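# Move six cart bottles into the fridge, close door

## Task

Move all six bottles from the cart into the refrigerator so that each one ends up standing upright, and then close the refrigerator door completely. It counts as a failure if a glass bottle drops any real distance, if the door is swung open or closed violently, or if the robot tips over or is left leaning. When finished, release everything and back the robot away.

## Robot and tools

ROBOT. The robot is a TidyBot++. It has a wheeled base 0.54 m long, 0.50 m wide and 0.38 m tall on four driven casters. One arm with seven joints and a two-finger gripper is mounted on top. The shoulder sits 0.12 m ahead of the base centre and 0.68 m above the floor. The arm segments are: upper arm 0.42 m, forearm 0.31 m, and hand 0.31 m from the wrist to the reported hand point. There are two cameras. base_camera is on the base, and wrist_camera looks wherever the hand points. The arm begins folded with the hand aimed down.

FRAMES. All positions are in metres. The base frame has its origin on the floor below the base centre, with x forward, y to the left and z up. hand_pose is given in this frame and marks the point between the finger pads. The hand's own z axis runs out along the fingers, and the fingers open and close along its y axis. The odometry frame is the base frame as it was when the scene began. base_odometry is computed from wheel rotation only, so any slip shows up as travel. Its heading is in radians, positive to the left, from -3.142 to 3.142. base_tilt is in degrees, and forward or right lean is positive.

move. A call carries any combination of base, joints and target, plus optional speeds, cameras and blocking.
- base: an object holding relative offsets measured from where the base is, along its axes at the moment the command starts. translate_m is metres forward (negative means backward), strafe_m is metres to the left, and rotate_rad is radians counter-clockwise seen from above. Each ranges over -2..2, -2..2 and -6.3..6.3 respectively.
- joints: an object of absolute angles in radians, keyed by joint name. joint_2_rad is limited to ±2.249, joint_4_rad to ±2.579 and joint_6_rad to ±2.099. Joints 1, 3, 5 and 7 turn freely but take the shorter path, so give steps under half a turn. joint_1 positive turns the arm clockwise from above. joint_2 = 0 points the upper arm up, and positive leans it forward. joint_4 = 0 means a straight elbow, and negative bends the forearm forward when joint_3 is 3.14. joint_6 negative tips the hand forward. joint_7 at 1.57, with the hand down, makes the fingers open toward the robot's left and right. gripper_pos is also absolute: 0 is fully open and 1 is fully closed, and the finger gap is about 85 x (1 - gripper_pos) mm.
- target: one flat list of seven numbers [x, y, z, qw, qx, qy, qz]. These give an absolute hand pose in the base frame, position in metres then a unit quaternion. When target is used, joints may hold only gripper_pos.
- speeds: caps on speed for this call only. translate_m and strafe_m take 0.05 to 0.5 m/s, and rotate_rad takes 0.1 to 1.57 rad/s. When translating and strafing together, set the cap under only one of the two keys.
- cameras: a list drawn from base_camera, wrist_camera or all. Leaving it out means all cameras, and [] means none.
- blocking: false makes the call return after about 0.5 s while the motion continues.
A single action is capped at 15 s, and base moves time out after 14 s.

OTHER TOOLS. wait(seconds 0 to 10) returns the robot state with images. stop brakes everything you commanded. zoom_image(camera, region [x0, y0, x1, y1] in image pixels, at most 504 x 504) enlarges part of the most recent picture. finished_scene(scene) closes the current scene and takes that scene's number.

RESULTS. The pictures line lists the images in order. The move line reads done or gives the worst status seen. Per-part status words are: done; moving; off_target, meaning it settled elsewhere and may keep pushing; contact_stop and time_out, which are unrequested stops that cancel the rest of your calls in that reply; not_followed, pose unreachable and joint command not followed, meaning a safety check held the arm back; stopped; torque_fault; and limit_stop_at_motor_heat. A hand counts as done within 10 mm and 2 degrees. hand_target is the pose the commanded joints would give. motor_effort is a percentage of the maximum, with the peak for the call in brackets. Also watch Motor temperatures, MOTOR HOT, OVER-TEMPERATURE FAULT, ARM HIT and on_its_own. Any refused call, or any unrequested stop, cancels the remaining calls of that reply.

TECHNIQUE. Hand moves usually finish within about 3 cm. To correct one, add (desired position - hand_pose) to the previous target. To keep a loaded hand in place, resend hand_target rather than hand_pose. Holding a load makes the arm sag. Never command a loaded joint to the angle it currently reads. Once a set-down bottle touches the shelf, the hand stops descending even though commands keep going lower. Closing to gripper_pos 1 squeezes hard. A grip status of off_target means an object is held, and done means the fingers closed on nothing. Closed fingertips reach about 20 mm beyond the hand point. Above the floor, a hand pointing down can reach at most about 0.94 m, and only near the base.

AVOID. Keep a grip on glass until the bottle rests upright. Move the door slowly in both directions. Do not let the arm snag anything higher than about 0.6 m while the base is driving. Do not reach far out or swing the arm sideways while it is extended. Avoid pushing hard into furniture, since that can tilt the robot; backing off straightens it again. Avoid impacts that can trip a torque fault (limits of 104.5 N m for joints 1 to 4 and 51.3 N m for joints 5 to 7), which freezes the arm for 10 s. Avoid keeping the arm stretched out for long, because motors overheat at 60 to 75 °C. Do not squeeze a bottle hard while it is still standing on the cart or shelf. Finish by opening the gripper and driving away.

Each tool is called after ">>>" as name(argument=value, ...) on one line, values as JSON.

## Session

>>> move()

Scene clock: 0.00 s.
Motor temperatures (°C): [39 40 40 39 43 47 46]
base_odometry: x=+0.000 y=+0.000 heading=+0.000
base_tilt: forward=+0.6 right=-0.1
base_status: not commanded
joint_positions: joint_1_rad=+0.012 joint_2_rad=-0.359 joint_3_rad=+3.143 joint_4_rad=-2.519 joint_5_rad=+0.028 joint_6_rad=-0.890 joint_7_rad=+1.540 gripper_pos=+0.000
joint_status: not commanded
motor_effort: joint_1_rad=+1 joint_2_rad=-1 joint_3_rad=+0 joint_4_rad=+14 joint_5_rad=+0 joint_6_rad=-1 joint_7_rad=+1
hand_pose: x=+0.2610 y=-0.0073 z=+0.5912 quat_wxyz=(+0.011, +0.999, -0.014, +0.046) (m; base frame)
hand_target: x=+0.2618 y=-0.0073 z=+0.5917 quat_wxyz=(+0.011, +0.999, -0.014, +0.047) (m; base frame)
hand_status: not commanded
pictures: base_camera, wrist_camera
Images, in order (width x height): base_camera 644x364, wrist_camera 644x476.

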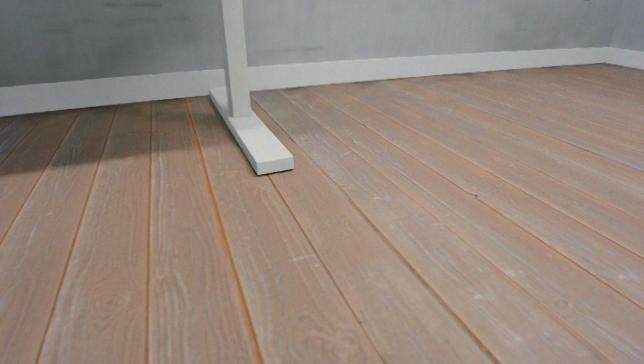

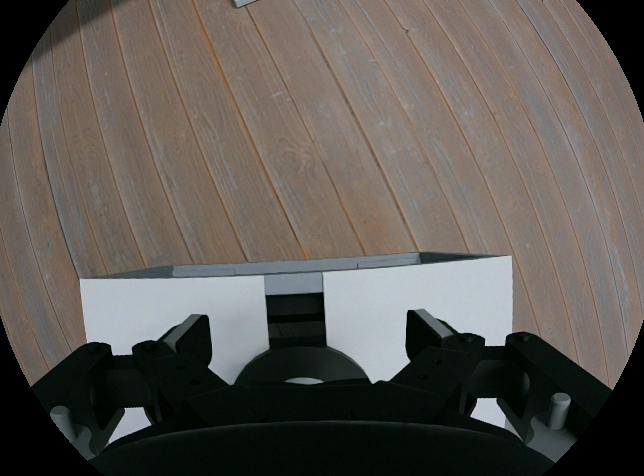

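>>> move(joints={"joint_6_rad":0.4})

>>> move(base={"rotate_rad":1.2})

>>> move(base={"rotate_rad":1.2})

>>> move(base={"rotate_rad":1.2})

>>> move(base={"rotate_rad":1.2})

Scene clock: 5.10 s.
Motor temperatures (°C): [39 40 40 38 43 47 46]
move: done
base_odometry: x=+0.000 y=+0.000 heading=+0.000
base_tilt: forward=+0.5 right=+0.0
base_status: not commanded
joint_positions: joint_1_rad=+0.012 joint_2_rad=-0.359 joint_3_rad=+3.143 joint_4_rad=-2.518 joint_5_rad=+0.028 joint_6_rad=+0.366 joint_7_rad=+1.540 gripper_pos=+0.000
joint_status: all done
motor_effort: joint_1_rad=+1(1) joint_2_rad=-5(7) joint_3_rad=+0(0) joint_4_rad=+19(20) joint_5_rad=+0(1) joint_6_rad=+8(8) joint_7_rad=+1(1)
hand_pose: x=+0.5362 y=-0.0010 z=+0.8328 quat_wxyz=(-0.001, +0.781, -0.004, +0.625) (m; base frame)
hand_target: x=+0.5386 y=-0.0008 z=+0.8435 quat_wxyz=(-0.002, +0.770, -0.004, +0.638) (m; base frame)
hand_status: not commanded
pictures: base_camera, wrist_camera
Images, in order (width x height): base_camera 644x364, wrist_camera 644x476.

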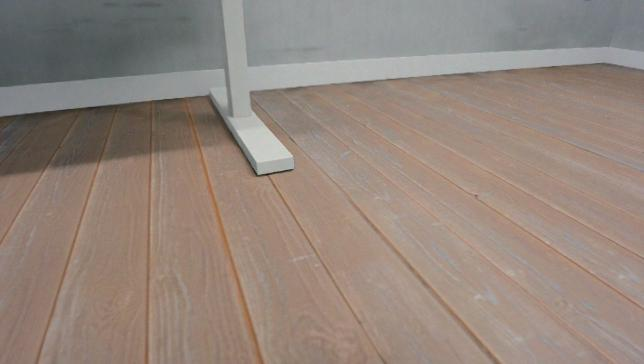

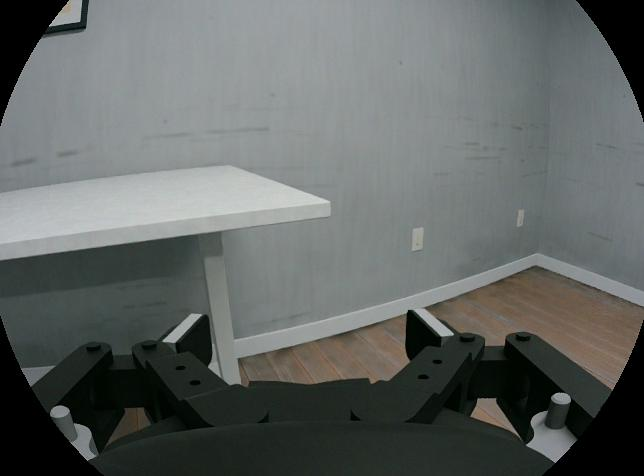

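Scene clock: 7.13 s.
Motor temperatures (°C): [39 40 40 38 43 47 46]
move: done
base_odometry: x=+0.000 y=+0.000 heading=+1.199
base_tilt: forward=+0.6 right=-0.1
base_status: done
joint_positions: joint_1_rad=+0.012 joint_2_rad=-0.359 joint_3_rad=+3.143 joint_4_rad=-2.518 joint_5_rad=+0.028 joint_6_rad=+0.367 joint_7_rad=+1.540 gripper_pos=+0.000
joint_status: not commanded
motor_effort: joint_1_rad=+0(2) joint_2_rad=-5(6) joint_3_rad=+0(1) joint_4_rad=+19(19) joint_5_rad=+0(1) joint_6_rad=+8(9) joint_7_rad=+1(1)
hand_pose: x=+0.5363 y=-0.0010 z=+0.8331 quat_wxyz=(-0.001, +0.781, -0.004, +0.625) (m; base frame)
hand_target: x=+0.5386 y=-0.0008 z=+0.8435 quat_wxyz=(-0.002, +0.770, -0.004, +0.638) (m; base frame)
hand_status: not commanded
pictures: base_camera, wrist_camera
Images, in order (width x height): base_camera 644x364, wrist_camera 644x476.

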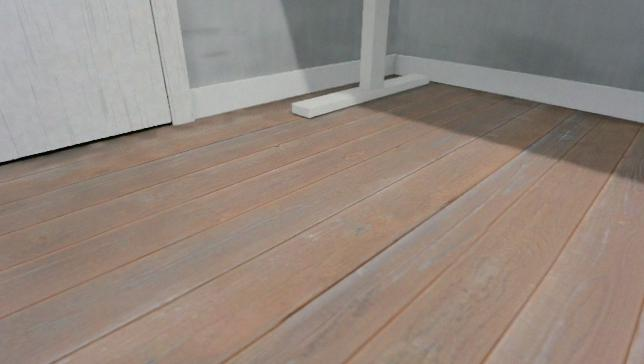

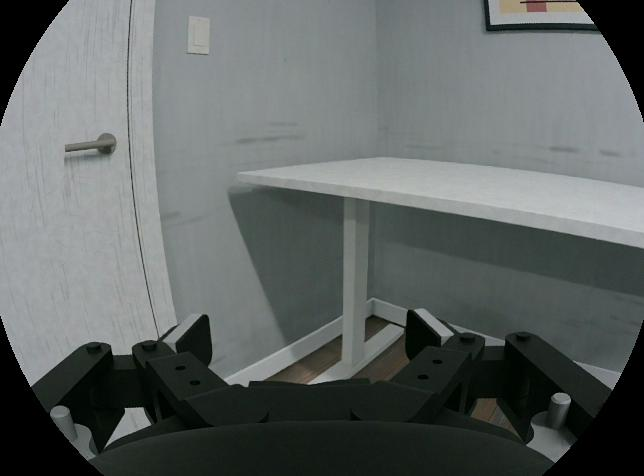

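Scene clock: 9.17 s.
Motor temperatures (°C): [39 40 40 38 43 47 46]
move: done
base_odometry: x=+0.000 y=+0.000 heading=+2.398
base_tilt: forward=+0.5 right=-0.1
base_status: done
joint_positions: joint_1_rad=+0.012 joint_2_rad=-0.359 joint_3_rad=+3.143 joint_4_rad=-2.518 joint_5_rad=+0.028 joint_6_rad=+0.367 joint_7_rad=+1.540 gripper_pos=+0.000
joint_status: not commanded
motor_effort: joint_1_rad=+0(3) joint_2_rad=-6(7) joint_3_rad=+0(2) joint_4_rad=+19(19) joint_5_rad=+0(1) joint_6_rad=+8(8) joint_7_rad=+0(1)
hand_pose: x=+0.5363 y=-0.0010 z=+0.8331 quat_wxyz=(-0.001, +0.781, -0.004, +0.625) (m; base frame)
hand_target: x=+0.5386 y=-0.0008 z=+0.8435 quat_wxyz=(-0.002, +0.770, -0.004, +0.638) (m; base frame)
hand_status: not commanded
pictures: base_camera, wrist_camera
Images, in order (width x height): base_camera 644x364, wrist_camera 644x476.

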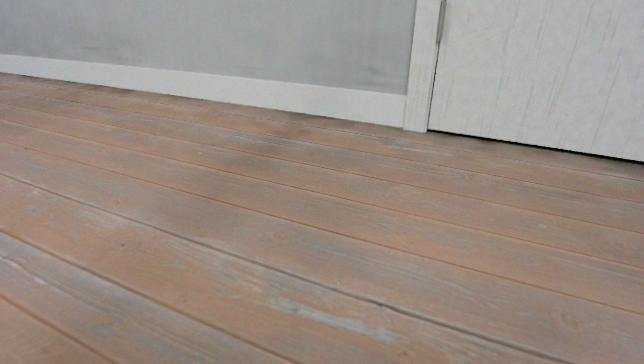

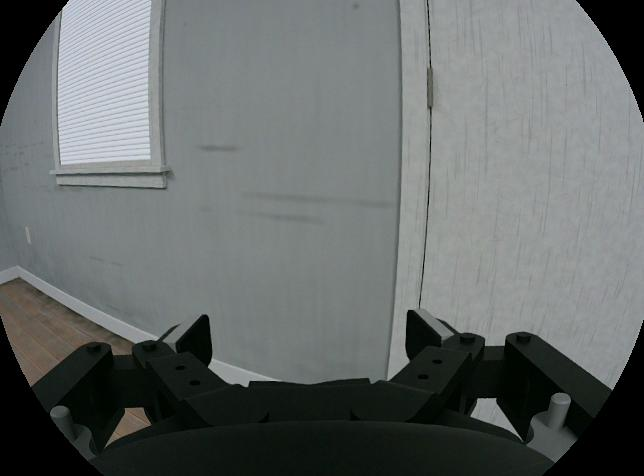

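Scene clock: 11.20 s.
Motor temperatures (°C): [39 40 40 38 43 47 46]
move: done
base_odometry: x=+0.000 y=+0.000 heading=-2.686
base_tilt: forward=+0.7 right=+0.0
base_status: done
joint_positions: joint_1_rad=+0.012 joint_2_rad=-0.359 joint_3_rad=+3.143 joint_4_rad=-2.518 joint_5_rad=+0.028 joint_6_rad=+0.368 joint_7_rad=+1.540 gripper_pos=+0.000
joint_status: not commanded
motor_effort: joint_1_rad=+0(2) joint_2_rad=-5(7) joint_3_rad=+0(2) joint_4_rad=+19(19) joint_5_rad=+0(1) joint_6_rad=+8(9) joint_7_rad=+1(1)
hand_pose: x=+0.5363 y=-0.0010 z=+0.8331 quat_wxyz=(-0.001, +0.781, -0.004, +0.625) (m; base frame)
hand_target: x=+0.5386 y=-0.0008 z=+0.8435 quat_wxyz=(-0.002, +0.770, -0.004, +0.638) (m; base frame)
hand_status: not commanded
pictures: base_camera, wrist_camera
Images, in order (width x height): base_camera 644x364, wrist_camera 644x476.

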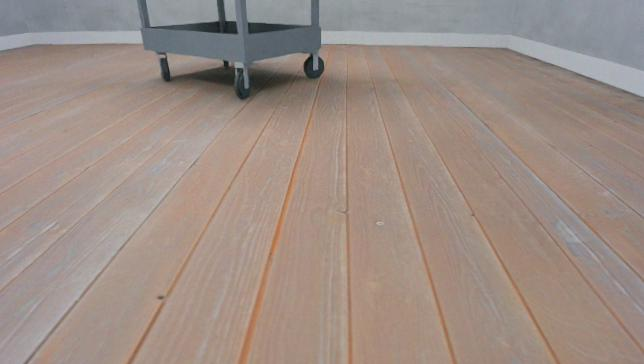

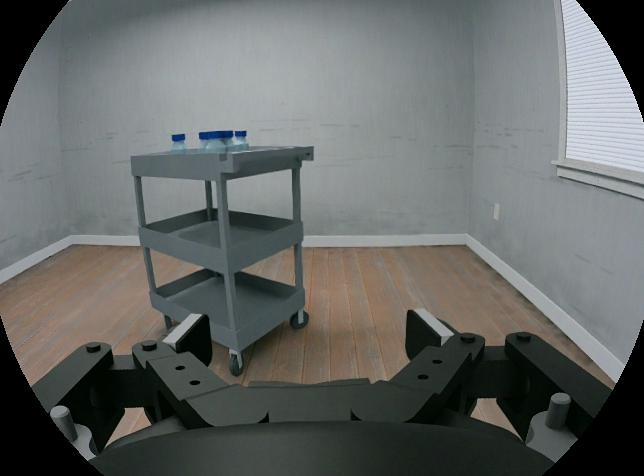

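Scene clock: 13.23 s.
Motor temperatures (°C): [39 40 40 38 43 47 46]
move: done
base_odometry: x=+0.000 y=+0.000 heading=-1.487
base_tilt: forward=+0.6 right=-0.1
base_status: done
joint_positions: joint_1_rad=+0.012 joint_2_rad=-0.359 joint_3_rad=+3.143 joint_4_rad=-2.518 joint_5_rad=+0.028 joint_6_rad=+0.368 joint_7_rad=+1.540 gripper_pos=+0.000
joint_status: not commanded
motor_effort: joint_1_rad=+1(2) joint_2_rad=-5(7) joint_3_rad=+0(2) joint_4_rad=+19(20) joint_5_rad=+0(1) joint_6_rad=+8(8) joint_7_rad=+1(1)
hand_pose: x=+0.5363 y=-0.0010 z=+0.8331 quat_wxyz=(-0.001, +0.781, -0.004, +0.625) (m; base frame)
hand_target: x=+0.5386 y=-0.0008 z=+0.8435 quat_wxyz=(-0.002, +0.770, -0.004, +0.638) (m; base frame)
hand_status: not commanded
pictures: base_camera, wrist_camera
Images, in order (width x height): base_camera 644x364, wrist_camera 644x476.

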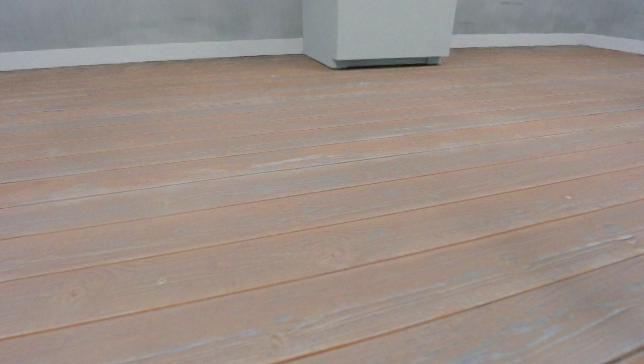

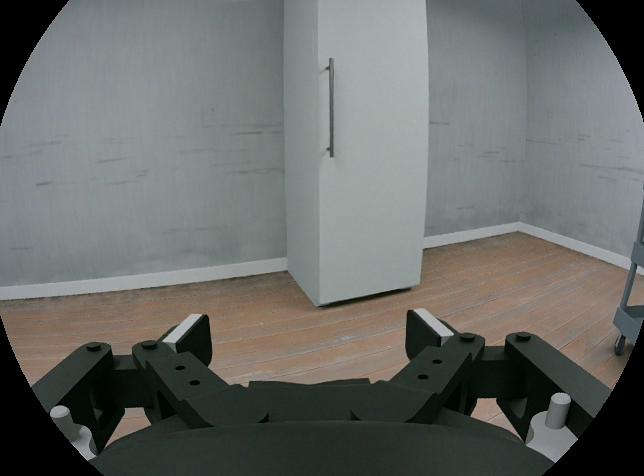

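>>> move(base={"translate_m":1.4,"strafe_m":-0.6,"rotate_rad":0.32})

Scene clock: 32.00 s.
Motor temperatures (°C): [39 40 40 38 43 47 46]
move: done
base_odometry: x=-0.481 y=-1.446 heading=-1.166
base_tilt: forward=+0.6 right=+0.0
base_status: done
joint_positions: joint_1_rad=+0.012 joint_2_rad=-0.359 joint_3_rad=+3.143 joint_4_rad=-2.518 joint_5_rad=+0.028 joint_6_rad=+0.369 joint_7_rad=+1.540 gripper_pos=+0.000
joint_status: not commanded
motor_effort: joint_1_rad=+1(2) joint_2_rad=-5(8) joint_3_rad=+0(2) joint_4_rad=+19(20) joint_5_rad=+0(1) joint_6_rad=+8(8) joint_7_rad=+1(1)
hand_pose: x=+0.5364 y=-0.0010 z=+0.8336 quat_wxyz=(-0.002, +0.780, -0.004, +0.626) (m; base frame)
hand_target: x=+0.5386 y=-0.0008 z=+0.8435 quat_wxyz=(-0.002, +0.770, -0.004, +0.638) (m; base frame)
hand_status: not commanded
pictures: base_camera, wrist_camera
Images, in order (width x height): base_camera 644x364, wrist_camera 644x476.

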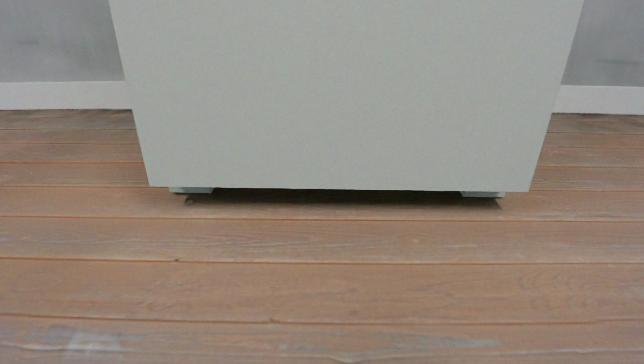

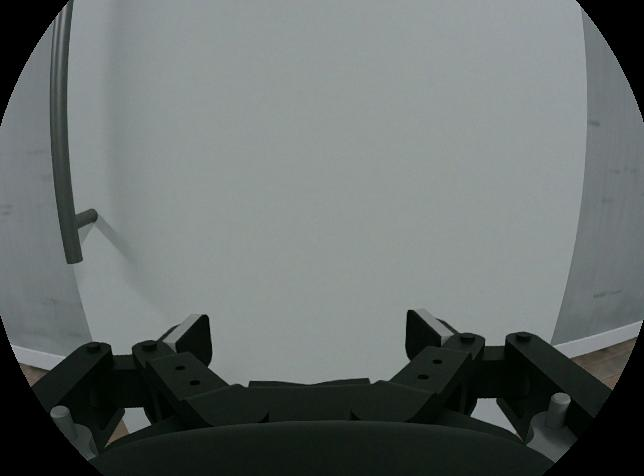

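>>> move(base={"translate_m":-0.35}, target=[0.6, 0, 1.05, 0, 0.7071, 0, 0.7071])

Scene clock: 39.00 s.
Motor temperatures (°C): [39 40 40 38 43 47 46]
move: off_target
base_odometry: x=-0.618 y=-1.124 heading=-1.166
base_tilt: forward=+0.7 right=+0.0
base_status: done
joint_positions: joint_1_rad=+0.010 joint_2_rad=-0.360 joint_3_rad=+3.143 joint_4_rad=-2.024 joint_5_rad=+0.028 joint_6_rad=+0.129 joint_7_rad=+1.540 gripper_pos=+0.000
joint_status: not commanded
motor_effort: joint_1_rad=+1(2) joint_2_rad=-9(10) joint_3_rad=+0(1) joint_4_rad=+21(22) joint_5_rad=+0(1) joint_6_rad=+8(9) joint_7_rad=+1(1)
hand_pose: x=+0.5950 y=-0.0029 z=+1.0573 quat_wxyz=(+0.002, +0.695, -0.004, +0.719) (m; base frame)
hand_target: x=+0.6000 y=+0.0000 z=+1.0500 quat_wxyz=(+0.000, +0.707, +0.000, +0.707) (m; base frame)
hand_status: off_target (0.009 m and 2.1 deg from the pose sent, 0.226 m and 12.6 deg at the start)
pictures: base_camera, wrist_camera
Images, in order (width x height): base_camera 644x364, wrist_camera 644x476.

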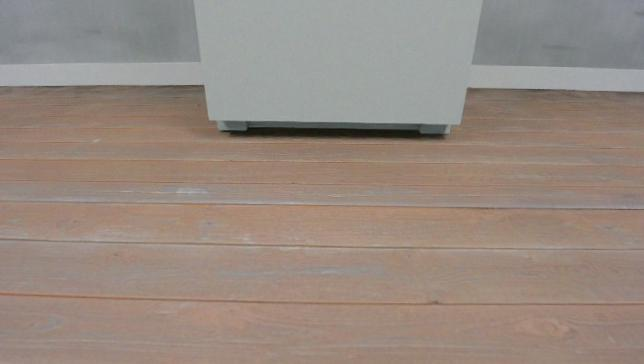

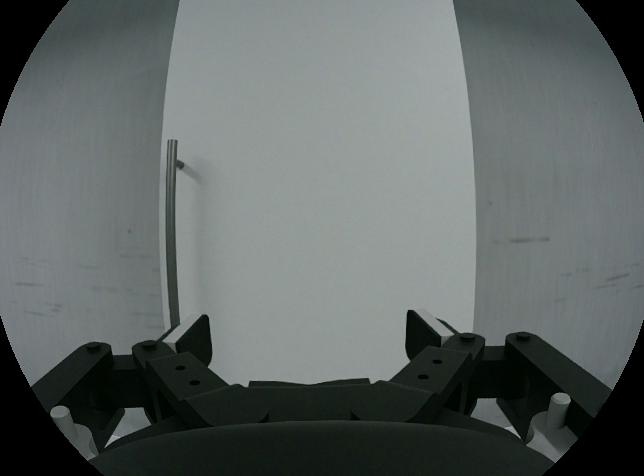

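>>> move(base={"translate_m":0.25,"strafe_m":0.25,"rotate_rad":-0.035})

Scene clock: 47.10 s.
Motor temperatures (°C): [39 40 40 39 43 47 46]
move: done
base_odometry: x=-0.290 y=-1.255 heading=-1.200
base_tilt: forward=+0.5 right=-0.1
base_status: done
joint_positions: joint_1_rad=+0.005 joint_2_rad=-0.355 joint_3_rad=+3.146 joint_4_rad=-2.023 joint_5_rad=+0.028 joint_6_rad=+0.126 joint_7_rad=+1.540 gripper_pos=+0.000
joint_status: not commanded
motor_effort: joint_1_rad=+0(2) joint_2_rad=-9(11) joint_3_rad=+0(3) joint_4_rad=+22(22) joint_5_rad=+1(1) joint_6_rad=+8(9) joint_7_rad=+1(1)
hand_pose: x=+0.5968 y=-0.0022 z=+1.0546 quat_wxyz=(+0.000, +0.697, -0.003, +0.717) (m; base frame)
hand_target: x=+0.6000 y=+0.0000 z=+1.0500 quat_wxyz=(+0.000, +0.707, +0.000, +0.707) (m; base frame)
hand_status: not commanded
pictures: base_camera, wrist_camera
Images, in order (width x height): base_camera 644x364, wrist_camera 644x476.

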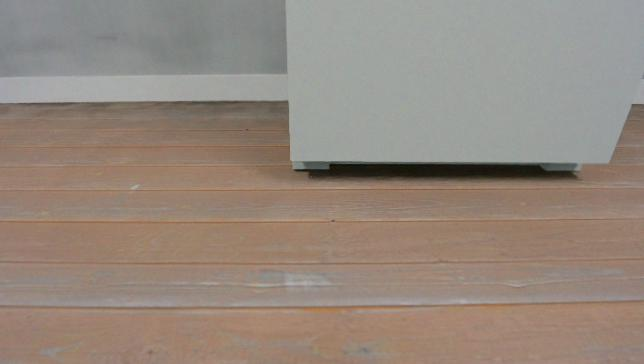

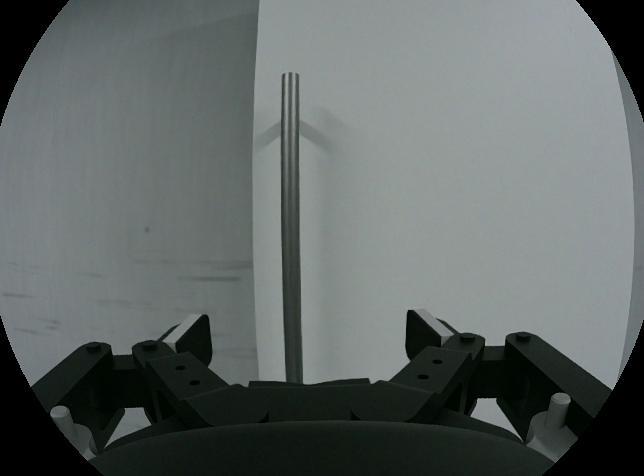

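>>> move(base={"translate_m":0.14,"strafe_m":0.015})

Scene clock: 51.60 s.
Motor temperatures (°C): [39 40 40 39 43 47 46]
move: done
base_odometry: x=-0.225 y=-1.380 heading=-1.200
base_tilt: forward=+0.7 right=-0.1
base_status: done
joint_positions: joint_1_rad=+0.005 joint_2_rad=-0.346 joint_3_rad=+3.146 joint_4_rad=-2.023 joint_5_rad=+0.028 joint_6_rad=+0.124 joint_7_rad=+1.540 gripper_pos=+0.000
joint_status: not commanded
motor_effort: joint_1_rad=+1(2) joint_2_rad=-9(12) joint_3_rad=+0(1) joint_4_rad=+22(23) joint_5_rad=+0(1) joint_6_rad=+7(9) joint_7_rad=+0(1)
hand_pose: x=+0.6001 y=-0.0022 z=+1.0503 quat_wxyz=(+0.000, +0.701, -0.003, +0.714) (m; base frame)
hand_target: x=+0.6000 y=+0.0000 z=+1.0500 quat_wxyz=(+0.000, +0.707, +0.000, +0.707) (m; base frame)
hand_status: not commanded
pictures: base_camera, wrist_camera
Images, in order (width x height): base_camera 644x364, wrist_camera 644x476.

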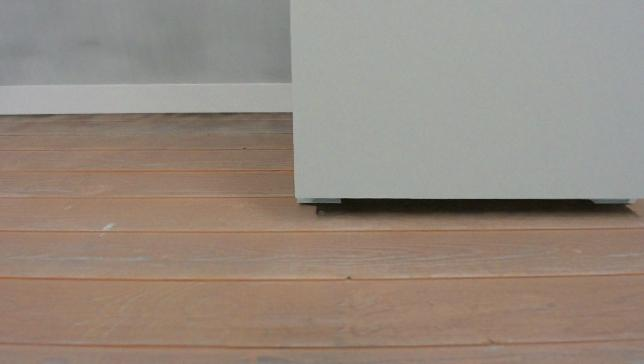

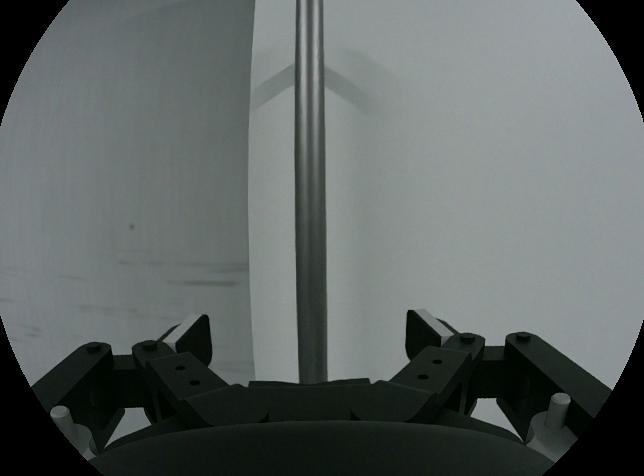

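>>> move(base={"translate_m":0.055}, speeds={"translate_m":0.1})

>>> move(joints={"gripper_pos":0.62})

Scene clock: 55.30 s.
Motor temperatures (°C): [39 40 40 39 43 47 46]
move: done
base_odometry: x=-0.205 y=-1.431 heading=-1.199
base_tilt: forward=+0.6 right=-0.2
base_status: done
joint_positions: joint_1_rad=+0.005 joint_2_rad=-0.345 joint_3_rad=+3.146 joint_4_rad=-2.022 joint_5_rad=+0.028 joint_6_rad=+0.124 joint_7_rad=+1.540 gripper_pos=+0.000
joint_status: not commanded
motor_effort: joint_1_rad=+1(1) joint_2_rad=-8(12) joint_3_rad=+0(1) joint_4_rad=+22(22) joint_5_rad=+0(1) joint_6_rad=+8(9) joint_7_rad=+0(1)
hand_pose: x=+0.6004 y=-0.0022 z=+1.0499 quat_wxyz=(+0.000, +0.701, -0.003, +0.713) (m; base frame)
hand_target: x=+0.6000 y=+0.0000 z=+1.0500 quat_wxyz=(+0.000, +0.707, +0.000, +0.707) (m; base frame)
hand_status: not commanded
pictures: base_camera, wrist_camera
Images, in order (width x height): base_camera 644x364, wrist_camera 644x476.

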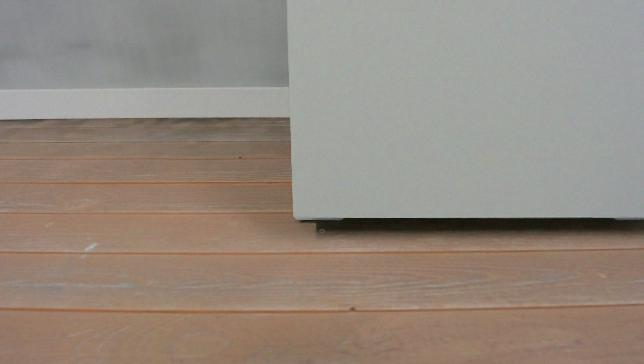

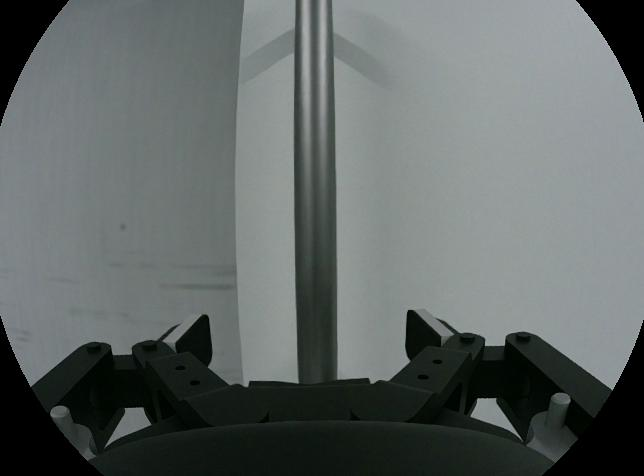

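Scene clock: 56.20 s.
Motor temperatures (°C): [39 40 40 39 43 47 46]
move: done
base_odometry: x=-0.205 y=-1.431 heading=-1.199
base_tilt: forward=+0.6 right=-0.1
base_status: not commanded
joint_positions: joint_1_rad=+0.005 joint_2_rad=-0.345 joint_3_rad=+3.146 joint_4_rad=-2.022 joint_5_rad=+0.028 joint_6_rad=+0.124 joint_7_rad=+1.540 gripper_pos=+0.620
joint_status: all done
motor_effort: joint_1_rad=+1(2) joint_2_rad=-8(9) joint_3_rad=+0(0) joint_4_rad=+22(22) joint_5_rad=+1(1) joint_6_rad=+8(9) joint_7_rad=+1(1)
hand_pose: x=+0.6004 y=-0.0022 z=+1.0499 quat_wxyz=(+0.000, +0.701, -0.003, +0.713) (m; base frame)
hand_target: x=+0.6000 y=+0.0000 z=+1.0500 quat_wxyz=(+0.000, +0.707, +0.000, +0.707) (m; base frame)
hand_status: not commanded
pictures: base_camera, wrist_camera
Images, in order (width x height): base_camera 644x364, wrist_camera 644x476.

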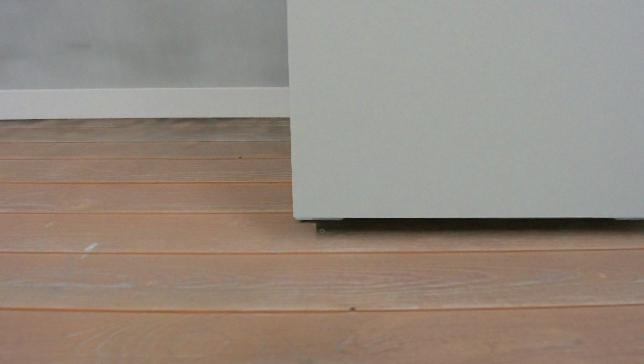

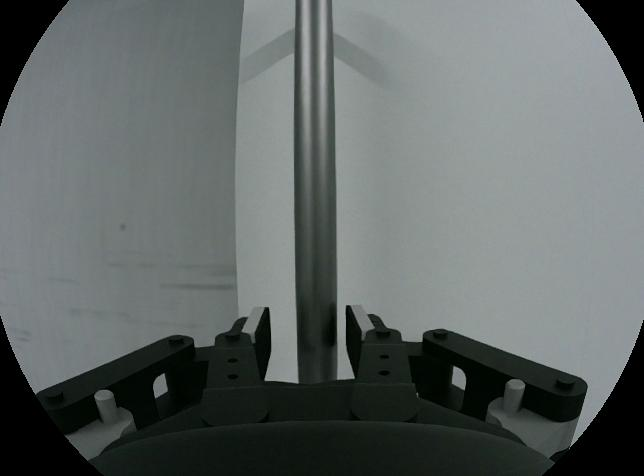

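>>> move(base={"translate_m":0.03}, speeds={"translate_m":0.1})

>>> zoom_image(camera="wrist_camera", region=[180, 200, 460, 460])

Scene clock: 60.07 s.
Motor temperatures (°C): [39 40 40 39 43 47 46]
move: done
base_odometry: x=-0.194 y=-1.459 heading=-1.199
base_tilt: forward=+0.6 right=-0.1
base_status: done
joint_positions: joint_1_rad=+0.005 joint_2_rad=-0.344 joint_3_rad=+3.146 joint_4_rad=-2.022 joint_5_rad=+0.028 joint_6_rad=+0.123 joint_7_rad=+1.540 gripper_pos=+0.620
joint_status: not commanded
motor_effort: joint_1_rad=+1(2) joint_2_rad=-9(12) joint_3_rad=+0(1) joint_4_rad=+22(22) joint_5_rad=+0(1) joint_6_rad=+8(9) joint_7_rad=+1(1)
hand_pose: x=+0.6010 y=-0.0022 z=+1.0491 quat_wxyz=(+0.000, +0.701, -0.003, +0.713) (m; base frame)
hand_target: x=+0.6000 y=+0.0000 z=+1.0500 quat_wxyz=(+0.000, +0.707, +0.000, +0.707) (m; base frame)
hand_status: not commanded
pictures: base_camera, wrist_camera
Images, in order (width x height): base_camera 644x364, wrist_camera 644x476.

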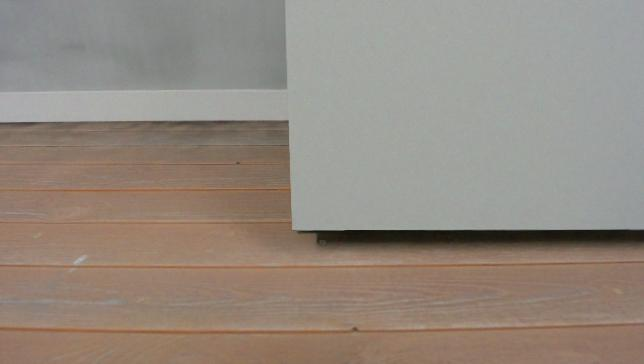

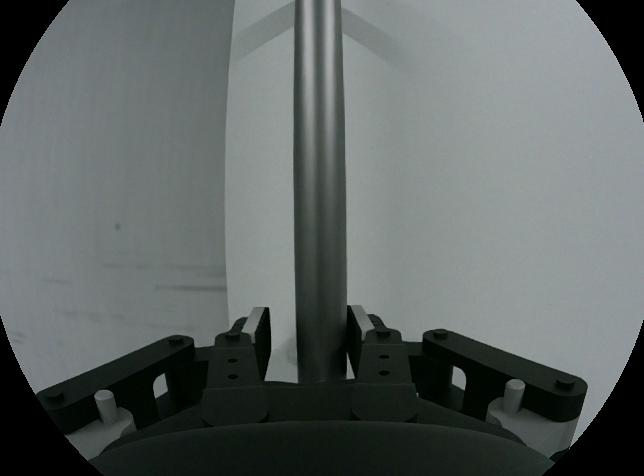

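Scaled by 1.800.

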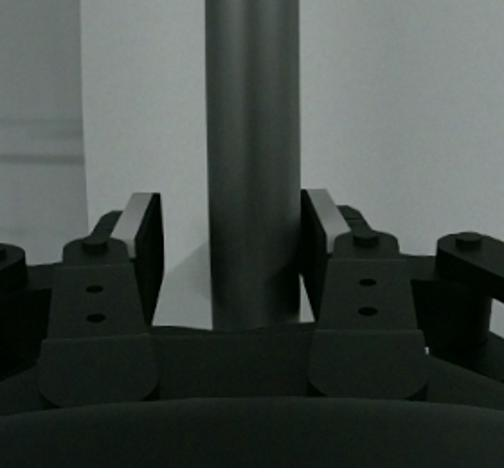

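>>> move(joints={"gripper_pos":1}, cameras=["wrist_camera"])

>>> move(base={"translate_m":-0.072,"strafe_m":-0.1,"rotate_rad":0.15}, speeds={"translate_m":0.1,"rotate_rad":0.13})

Scene clock: 66.87 s.
Motor temperatures (°C): [39 40 40 39 43 47 46]
move: off_target
base_odometry: x=-0.194 y=-1.459 heading=-1.199
base_tilt: forward=+0.7 right=-0.1
base_status: not commanded
joint_positions: joint_1_rad=+0.003 joint_2_rad=-0.345 joint_3_rad=+3.156 joint_4_rad=-2.022 joint_5_rad=+0.028 joint_6_rad=+0.122 joint_7_rad=+1.540 gripper_pos=+0.814
joint_status: gripper_pos off_target (ended at +0.814, target +1.000)
motor_effort: joint_1_rad=+1(5) joint_2_rad=-7(9) joint_3_rad=+1(7) joint_4_rad=+22(24) joint_5_rad=+0(2) joint_6_rad=+8(9) joint_7_rad=+1(1)
hand_pose: x=+0.6008 y=-0.0074 z=+1.0491 quat_wxyz=(+0.002, +0.702, -0.007, +0.713) (m; base frame)
hand_target: x=+0.6000 y=+0.0000 z=+1.0500 quat_wxyz=(+0.000, +0.707, +0.000, +0.707) (m; base frame)
hand_status: not commanded
pictures: wrist_camera
Images, in order (width x height): wrist_camera 644x476.

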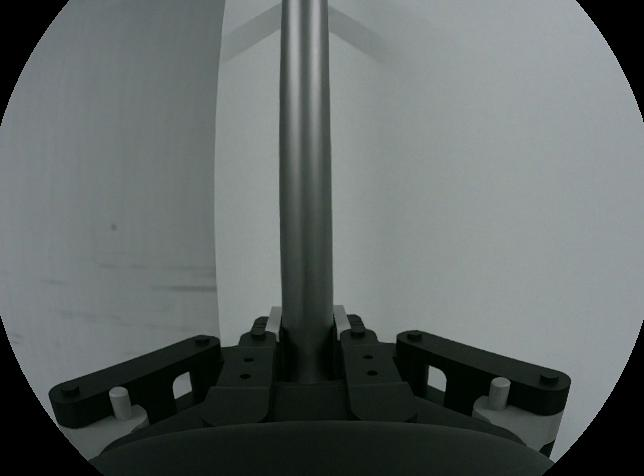

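Scene clock: 68.67 s.
Motor temperatures (°C): [39 40 40 39 43 47 46]
move: done
base_odometry: x=-0.313 y=-1.428 heading=-1.048
base_tilt: forward=+0.6 right=-0.1
base_status: done
joint_positions: joint_1_rad=+0.001 joint_2_rad=-0.341 joint_3_rad=+3.164 joint_4_rad=-2.010 joint_5_rad=+0.028 joint_6_rad=+0.103 joint_7_rad=+1.540 gripper_pos=+0.814
joint_status: not commanded
motor_effort: joint_1_rad=+0(6) joint_2_rad=-9(27) joint_3_rad=-1(9) joint_4_rad=+23(25) joint_5_rad=-1(2) joint_6_rad=+8(10) joint_7_rad=+0(1)
hand_pose: x=+0.6024 y=-0.0111 z=+1.0493 quat_wxyz=(+0.003, +0.705, -0.010, +0.709) (m; base frame)
hand_target: x=+0.6000 y=+0.0000 z=+1.0500 quat_wxyz=(+0.000, +0.707, +0.000, +0.707) (m; base frame)
hand_status: not commanded
pictures: base_camera, wrist_camera
Images, in order (width x height): base_camera 644x364, wrist_camera 644x476.

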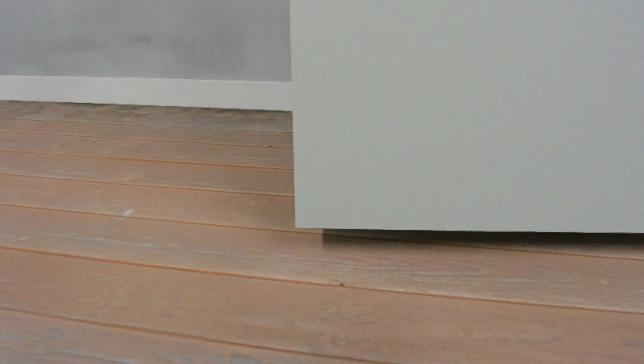

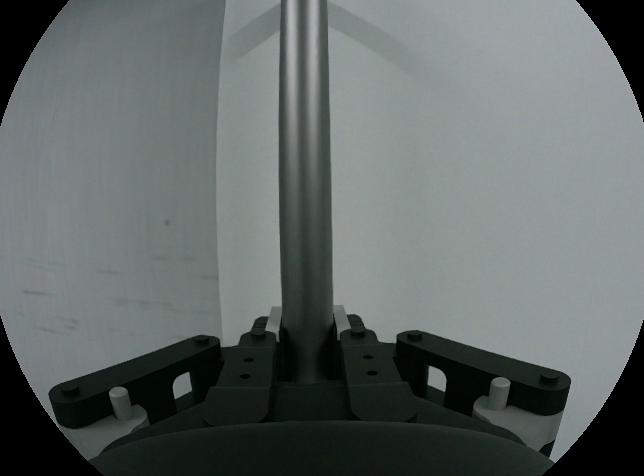

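>>> move(base={"translate_m":-0.128,"strafe_m":-0.21,"rotate_rad":0.3}, speeds={"translate_m":0.2,"rotate_rad":0.2}, cameras=["wrist_camera"])

>>> move(base={"translate_m":-0.128,"strafe_m":-0.21,"rotate_rad":0.3}, speeds={"translate_m":0.2,"rotate_rad":0.2}, cameras=["wrist_camera"])

>>> move(base={"translate_m":-0.128,"strafe_m":-0.21,"rotate_rad":0.3}, speeds={"translate_m":0.2,"rotate_rad":0.2})

Scene clock: 78.20 s.
Motor temperatures (°C): [39 40 40 39 43 47 46]
move: done
base_odometry: x=-0.559 y=-1.422 heading=-0.749
base_tilt: forward=+0.6 right=-0.1
base_status: done
joint_positions: joint_1_rad=+0.002 joint_2_rad=-0.343 joint_3_rad=+3.164 joint_4_rad=-2.010 joint_5_rad=+0.028 joint_6_rad=+0.103 joint_7_rad=+1.540 gripper_pos=+0.814
joint_status: not commanded
motor_effort: joint_1_rad=-1(6) joint_2_rad=-8(13) joint_3_rad=-3(9) joint_4_rad=+22(24) joint_5_rad=+1(2) joint_6_rad=+8(10) joint_7_rad=+1(1)
hand_pose: x=+0.6020 y=-0.0112 z=+1.0499 quat_wxyz=(+0.003, +0.705, -0.010, +0.709) (m; base frame)
hand_target: x=+0.6000 y=+0.0000 z=+1.0500 quat_wxyz=(+0.000, +0.707, +0.000, +0.707) (m; base frame)
hand_status: not commanded
pictures: wrist_camera
Images, in order (width x height): wrist_camera 644x476.

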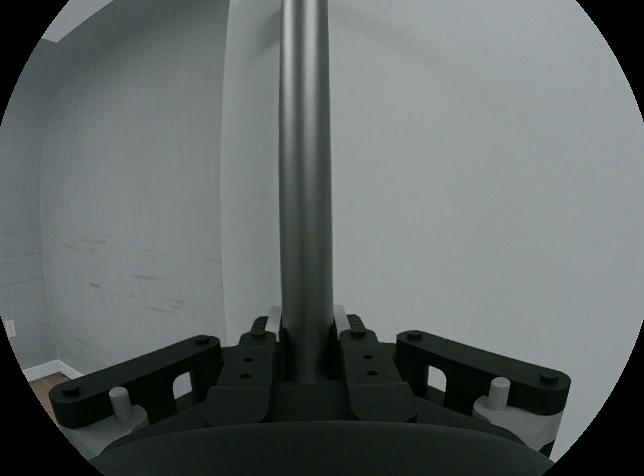

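Scene clock: 80.20 s.
Motor temperatures (°C): [39 40 40 39 43 47 46]
move: done
base_odometry: x=-0.796 y=-1.489 heading=-0.450
base_tilt: forward=+0.6 right=+0.0
base_status: done
joint_positions: joint_1_rad=-0.004 joint_2_rad=-0.344 joint_3_rad=+3.158 joint_4_rad=-2.010 joint_5_rad=+0.028 joint_6_rad=+0.103 joint_7_rad=+1.540 gripper_pos=+0.814
joint_status: not commanded
motor_effort: joint_1_rad=+0(7) joint_2_rad=-9(13) joint_3_rad=-1(8) joint_4_rad=+23(25) joint_5_rad=+1(2) joint_6_rad=+9(10) joint_7_rad=+1(2)
hand_pose: x=+0.6014 y=-0.0055 z=+1.0502 quat_wxyz=(+0.000, +0.705, -0.006, +0.710) (m; base frame)
hand_target: x=+0.6000 y=+0.0000 z=+1.0500 quat_wxyz=(+0.000, +0.707, +0.000, +0.707) (m; base frame)
hand_status: not commanded
pictures: wrist_camera
Images, in order (width x height): wrist_camera 644x476.

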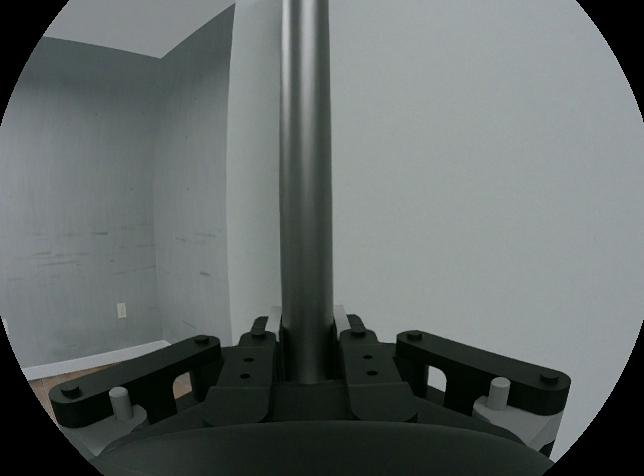

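Scene clock: 82.20 s.
Motor temperatures (°C): [39 40 40 39 43 47 46]
move: done
base_odometry: x=-1.003 y=-1.622 heading=-0.150
base_tilt: forward=+0.7 right=-0.1
base_status: done
joint_positions: joint_1_rad=-0.013 joint_2_rad=-0.347 joint_3_rad=+3.147 joint_4_rad=-2.012 joint_5_rad=+0.028 joint_6_rad=+0.102 joint_7_rad=+1.540 gripper_pos=+0.814
joint_status: not commanded
motor_effort: joint_1_rad=+2(8) joint_2_rad=-8(14) joint_3_rad=+2(9) joint_4_rad=+23(25) joint_5_rad=+1(2) joint_6_rad=+9(10) joint_7_rad=+1(2)
hand_pose: x=+0.6003 y=+0.0056 z=+1.0503 quat_wxyz=(-0.006, +0.704, +0.002, +0.710) (m; base frame)
hand_target: x=+0.6000 y=+0.0000 z=+1.0500 quat_wxyz=(+0.000, +0.707, +0.000, +0.707) (m; base frame)
hand_status: not commanded
pictures: base_camera, wrist_camera
Images, in order (width x height): base_camera 644x364, wrist_camera 644x476.

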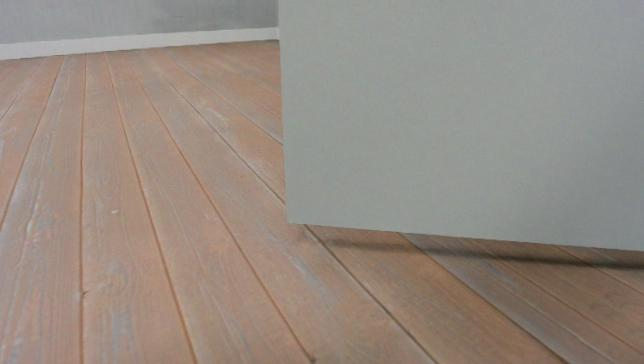

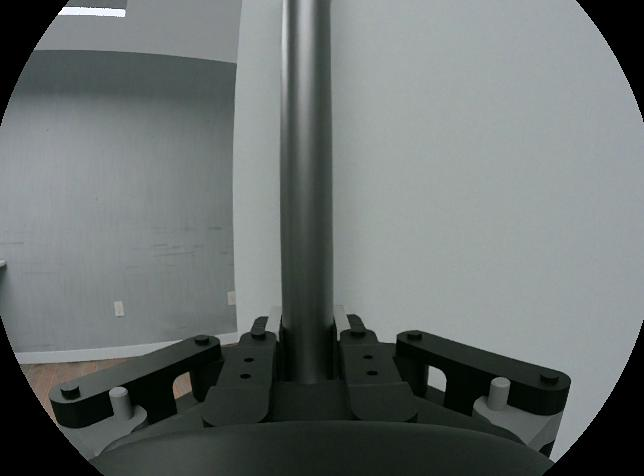

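>>> move(joints={"gripper_pos":0.3}, cameras=[])

>>> move(base={"translate_m":-0.09}, speeds={"translate_m":0.1}, cameras=["wrist_camera"])

Scene clock: 104.70 s.
Motor temperatures (°C): [39 40 39 39 43 47 46]
move: done
base_odometry: x=-1.003 y=-1.622 heading=-0.150
base_tilt: forward=+0.7 right=-0.1
base_status: not commanded
joint_positions: joint_1_rad=-0.013 joint_2_rad=-0.347 joint_3_rad=+3.147 joint_4_rad=-2.012 joint_5_rad=+0.028 joint_6_rad=+0.102 joint_7_rad=+1.540 gripper_pos=+0.300
joint_status: all done
motor_effort: joint_1_rad=+1(2) joint_2_rad=-8(10) joint_3_rad=+0(1) joint_4_rad=+22(23) joint_5_rad=+0(1) joint_6_rad=+8(9) joint_7_rad=+0(2)
hand_pose: x=+0.6003 y=+0.0055 z=+1.0503 quat_wxyz=(-0.005, +0.704, +0.002, +0.710) (m; base frame)
hand_target: x=+0.6000 y=+0.0000 z=+1.0500 quat_wxyz=(+0.000, +0.707, +0.000, +0.707) (m; base frame)
hand_status: not commanded
pictures: none
No camera images: "cameras" was empty.

Scene clock: 106.17 s.
Motor temperatures (°C): [39 40 39 39 43 47 46]
move: done
base_odometry: x=-1.092 y=-1.609 heading=-0.150
base_tilt: forward=+0.6 right=-0.1
base_status: done
joint_positions: joint_1_rad=-0.013 joint_2_rad=-0.346 joint_3_rad=+3.147 joint_4_rad=-2.012 joint_5_rad=+0.028 joint_6_rad=+0.102 joint_7_rad=+1.540 gripper_pos=+0.300
joint_status: not commanded
motor_effort: joint_1_rad=+0(2) joint_2_rad=-9(13) joint_3_rad=+0(1) joint_4_rad=+22(23) joint_5_rad=+1(1) joint_6_rad=+8(9) joint_7_rad=+0(1)
hand_pose: x=+0.6004 y=+0.0055 z=+1.0502 quat_wxyz=(-0.005, +0.704, +0.002, +0.710) (m; base frame)
hand_target: x=+0.6000 y=+0.0000 z=+1.0500 quat_wxyz=(+0.000, +0.707, +0.000, +0.707) (m; base frame)
hand_status: not commanded
pictures: wrist_camera
Images, in order (width x height): wrist_camera 644x476.

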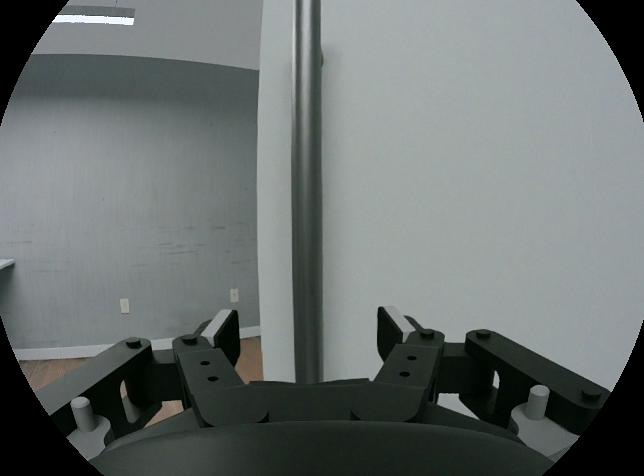

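>>> move(base={"strafe_m":0.52}, joints={"gripper_pos":1}, cameras=["wrist_camera"])

>>> move(base={"translate_m":0.70, "strafe_m":0.05}, cameras=["wrist_camera"])

>>> move(base={"rotate_rad":-1.05}, speeds={"rotate_rad":0.6})

Scene clock: 110.80 s.
Motor temperatures (°C): [39 40 39 39 43 47 46]
move: done
base_odometry: x=-1.014 y=-1.095 heading=-0.149
base_tilt: forward=+0.7 right=-0.1
base_status: done
joint_positions: joint_1_rad=-0.013 joint_2_rad=-0.346 joint_3_rad=+3.147 joint_4_rad=-2.012 joint_5_rad=+0.028 joint_6_rad=+0.102 joint_7_rad=+1.540 gripper_pos=+0.999
joint_status: all done
motor_effort: joint_1_rad=+0(2) joint_2_rad=-8(11) joint_3_rad=+0(3) joint_4_rad=+22(23) joint_5_rad=-1(1) joint_6_rad=+7(9) joint_7_rad=+1(1)
hand_pose: x=+0.6004 y=+0.0054 z=+1.0503 quat_wxyz=(-0.005, +0.704, +0.002, +0.710) (m; base frame)
hand_target: x=+0.6000 y=+0.0000 z=+1.0500 quat_wxyz=(+0.000, +0.707, +0.000, +0.707) (m; base frame)
hand_status: not commanded
pictures: wrist_camera
Images, in order (width x height): wrist_camera 644x476.

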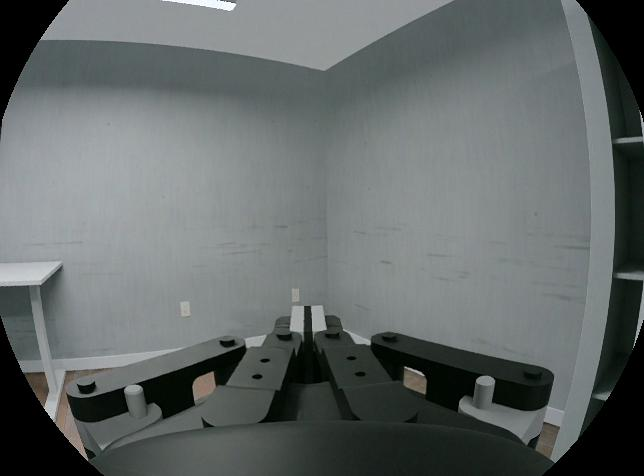

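Scene clock: 113.57 s.
Motor temperatures (°C): [39 40 39 39 43 47 46]
move: done
base_odometry: x=-0.314 y=-1.150 heading=-0.149
base_tilt: forward=+0.6 right=-0.1
base_status: done
joint_positions: joint_1_rad=-0.013 joint_2_rad=-0.346 joint_3_rad=+3.147 joint_4_rad=-2.012 joint_5_rad=+0.028 joint_6_rad=+0.102 joint_7_rad=+1.540 gripper_pos=+0.999
joint_status: not commanded
motor_effort: joint_1_rad=+1(2) joint_2_rad=-8(12) joint_3_rad=+0(1) joint_4_rad=+22(23) joint_5_rad=+1(1) joint_6_rad=+8(9) joint_7_rad=+0(1)
hand_pose: x=+0.6005 y=+0.0054 z=+1.0501 quat_wxyz=(-0.005, +0.705, +0.002, +0.710) (m; base frame)
hand_target: x=+0.6000 y=+0.0000 z=+1.0500 quat_wxyz=(+0.000, +0.707, +0.000, +0.707) (m; base frame)
hand_status: not commanded
pictures: wrist_camera
Images, in order (width x height): wrist_camera 644x476.

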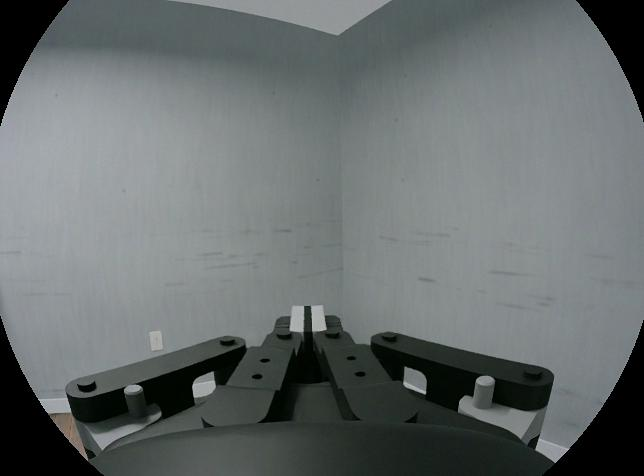

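Scene clock: 116.00 s.
Motor temperatures (°C): [39 40 39 39 43 47 46]
move: done
base_odometry: x=-0.314 y=-1.150 heading=-1.198
base_tilt: forward=+0.6 right=-0.1
base_status: done
joint_positions: joint_1_rad=-0.013 joint_2_rad=-0.346 joint_3_rad=+3.147 joint_4_rad=-2.012 joint_5_rad=+0.028 joint_6_rad=+0.102 joint_7_rad=+1.540 gripper_pos=+0.999
joint_status: not commanded
motor_effort: joint_1_rad=+0(2) joint_2_rad=-9(10) joint_3_rad=+0(3) joint_4_rad=+22(22) joint_5_rad=+0(1) joint_6_rad=+8(9) joint_7_rad=+0(1)
hand_pose: x=+0.6005 y=+0.0053 z=+1.0501 quat_wxyz=(-0.005, +0.705, +0.002, +0.710) (m; base frame)
hand_target: x=+0.6000 y=+0.0000 z=+1.0500 quat_wxyz=(+0.000, +0.707, +0.000, +0.707) (m; base frame)
hand_status: not commanded
pictures: base_camera, wrist_camera
Images, in order (width x height): base_camera 644x364, wrist_camera 644x476.

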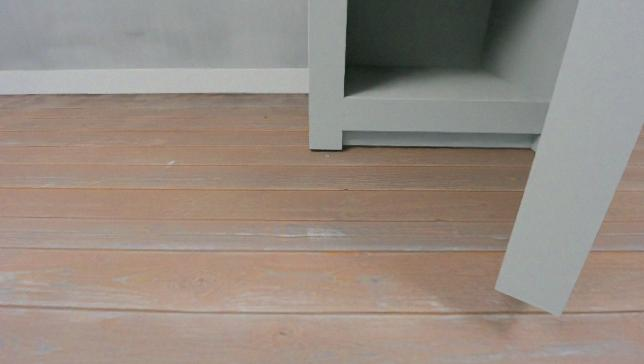

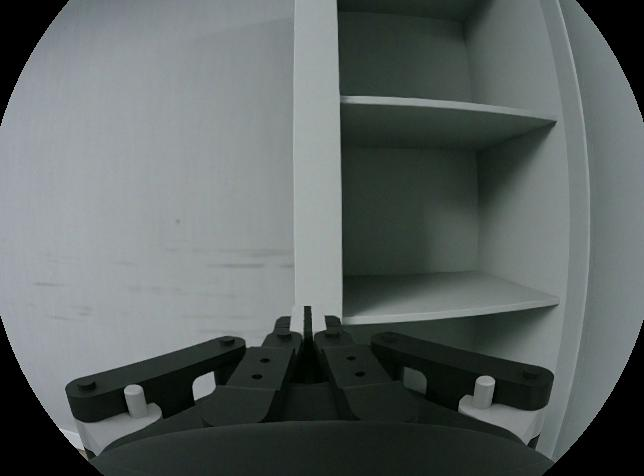

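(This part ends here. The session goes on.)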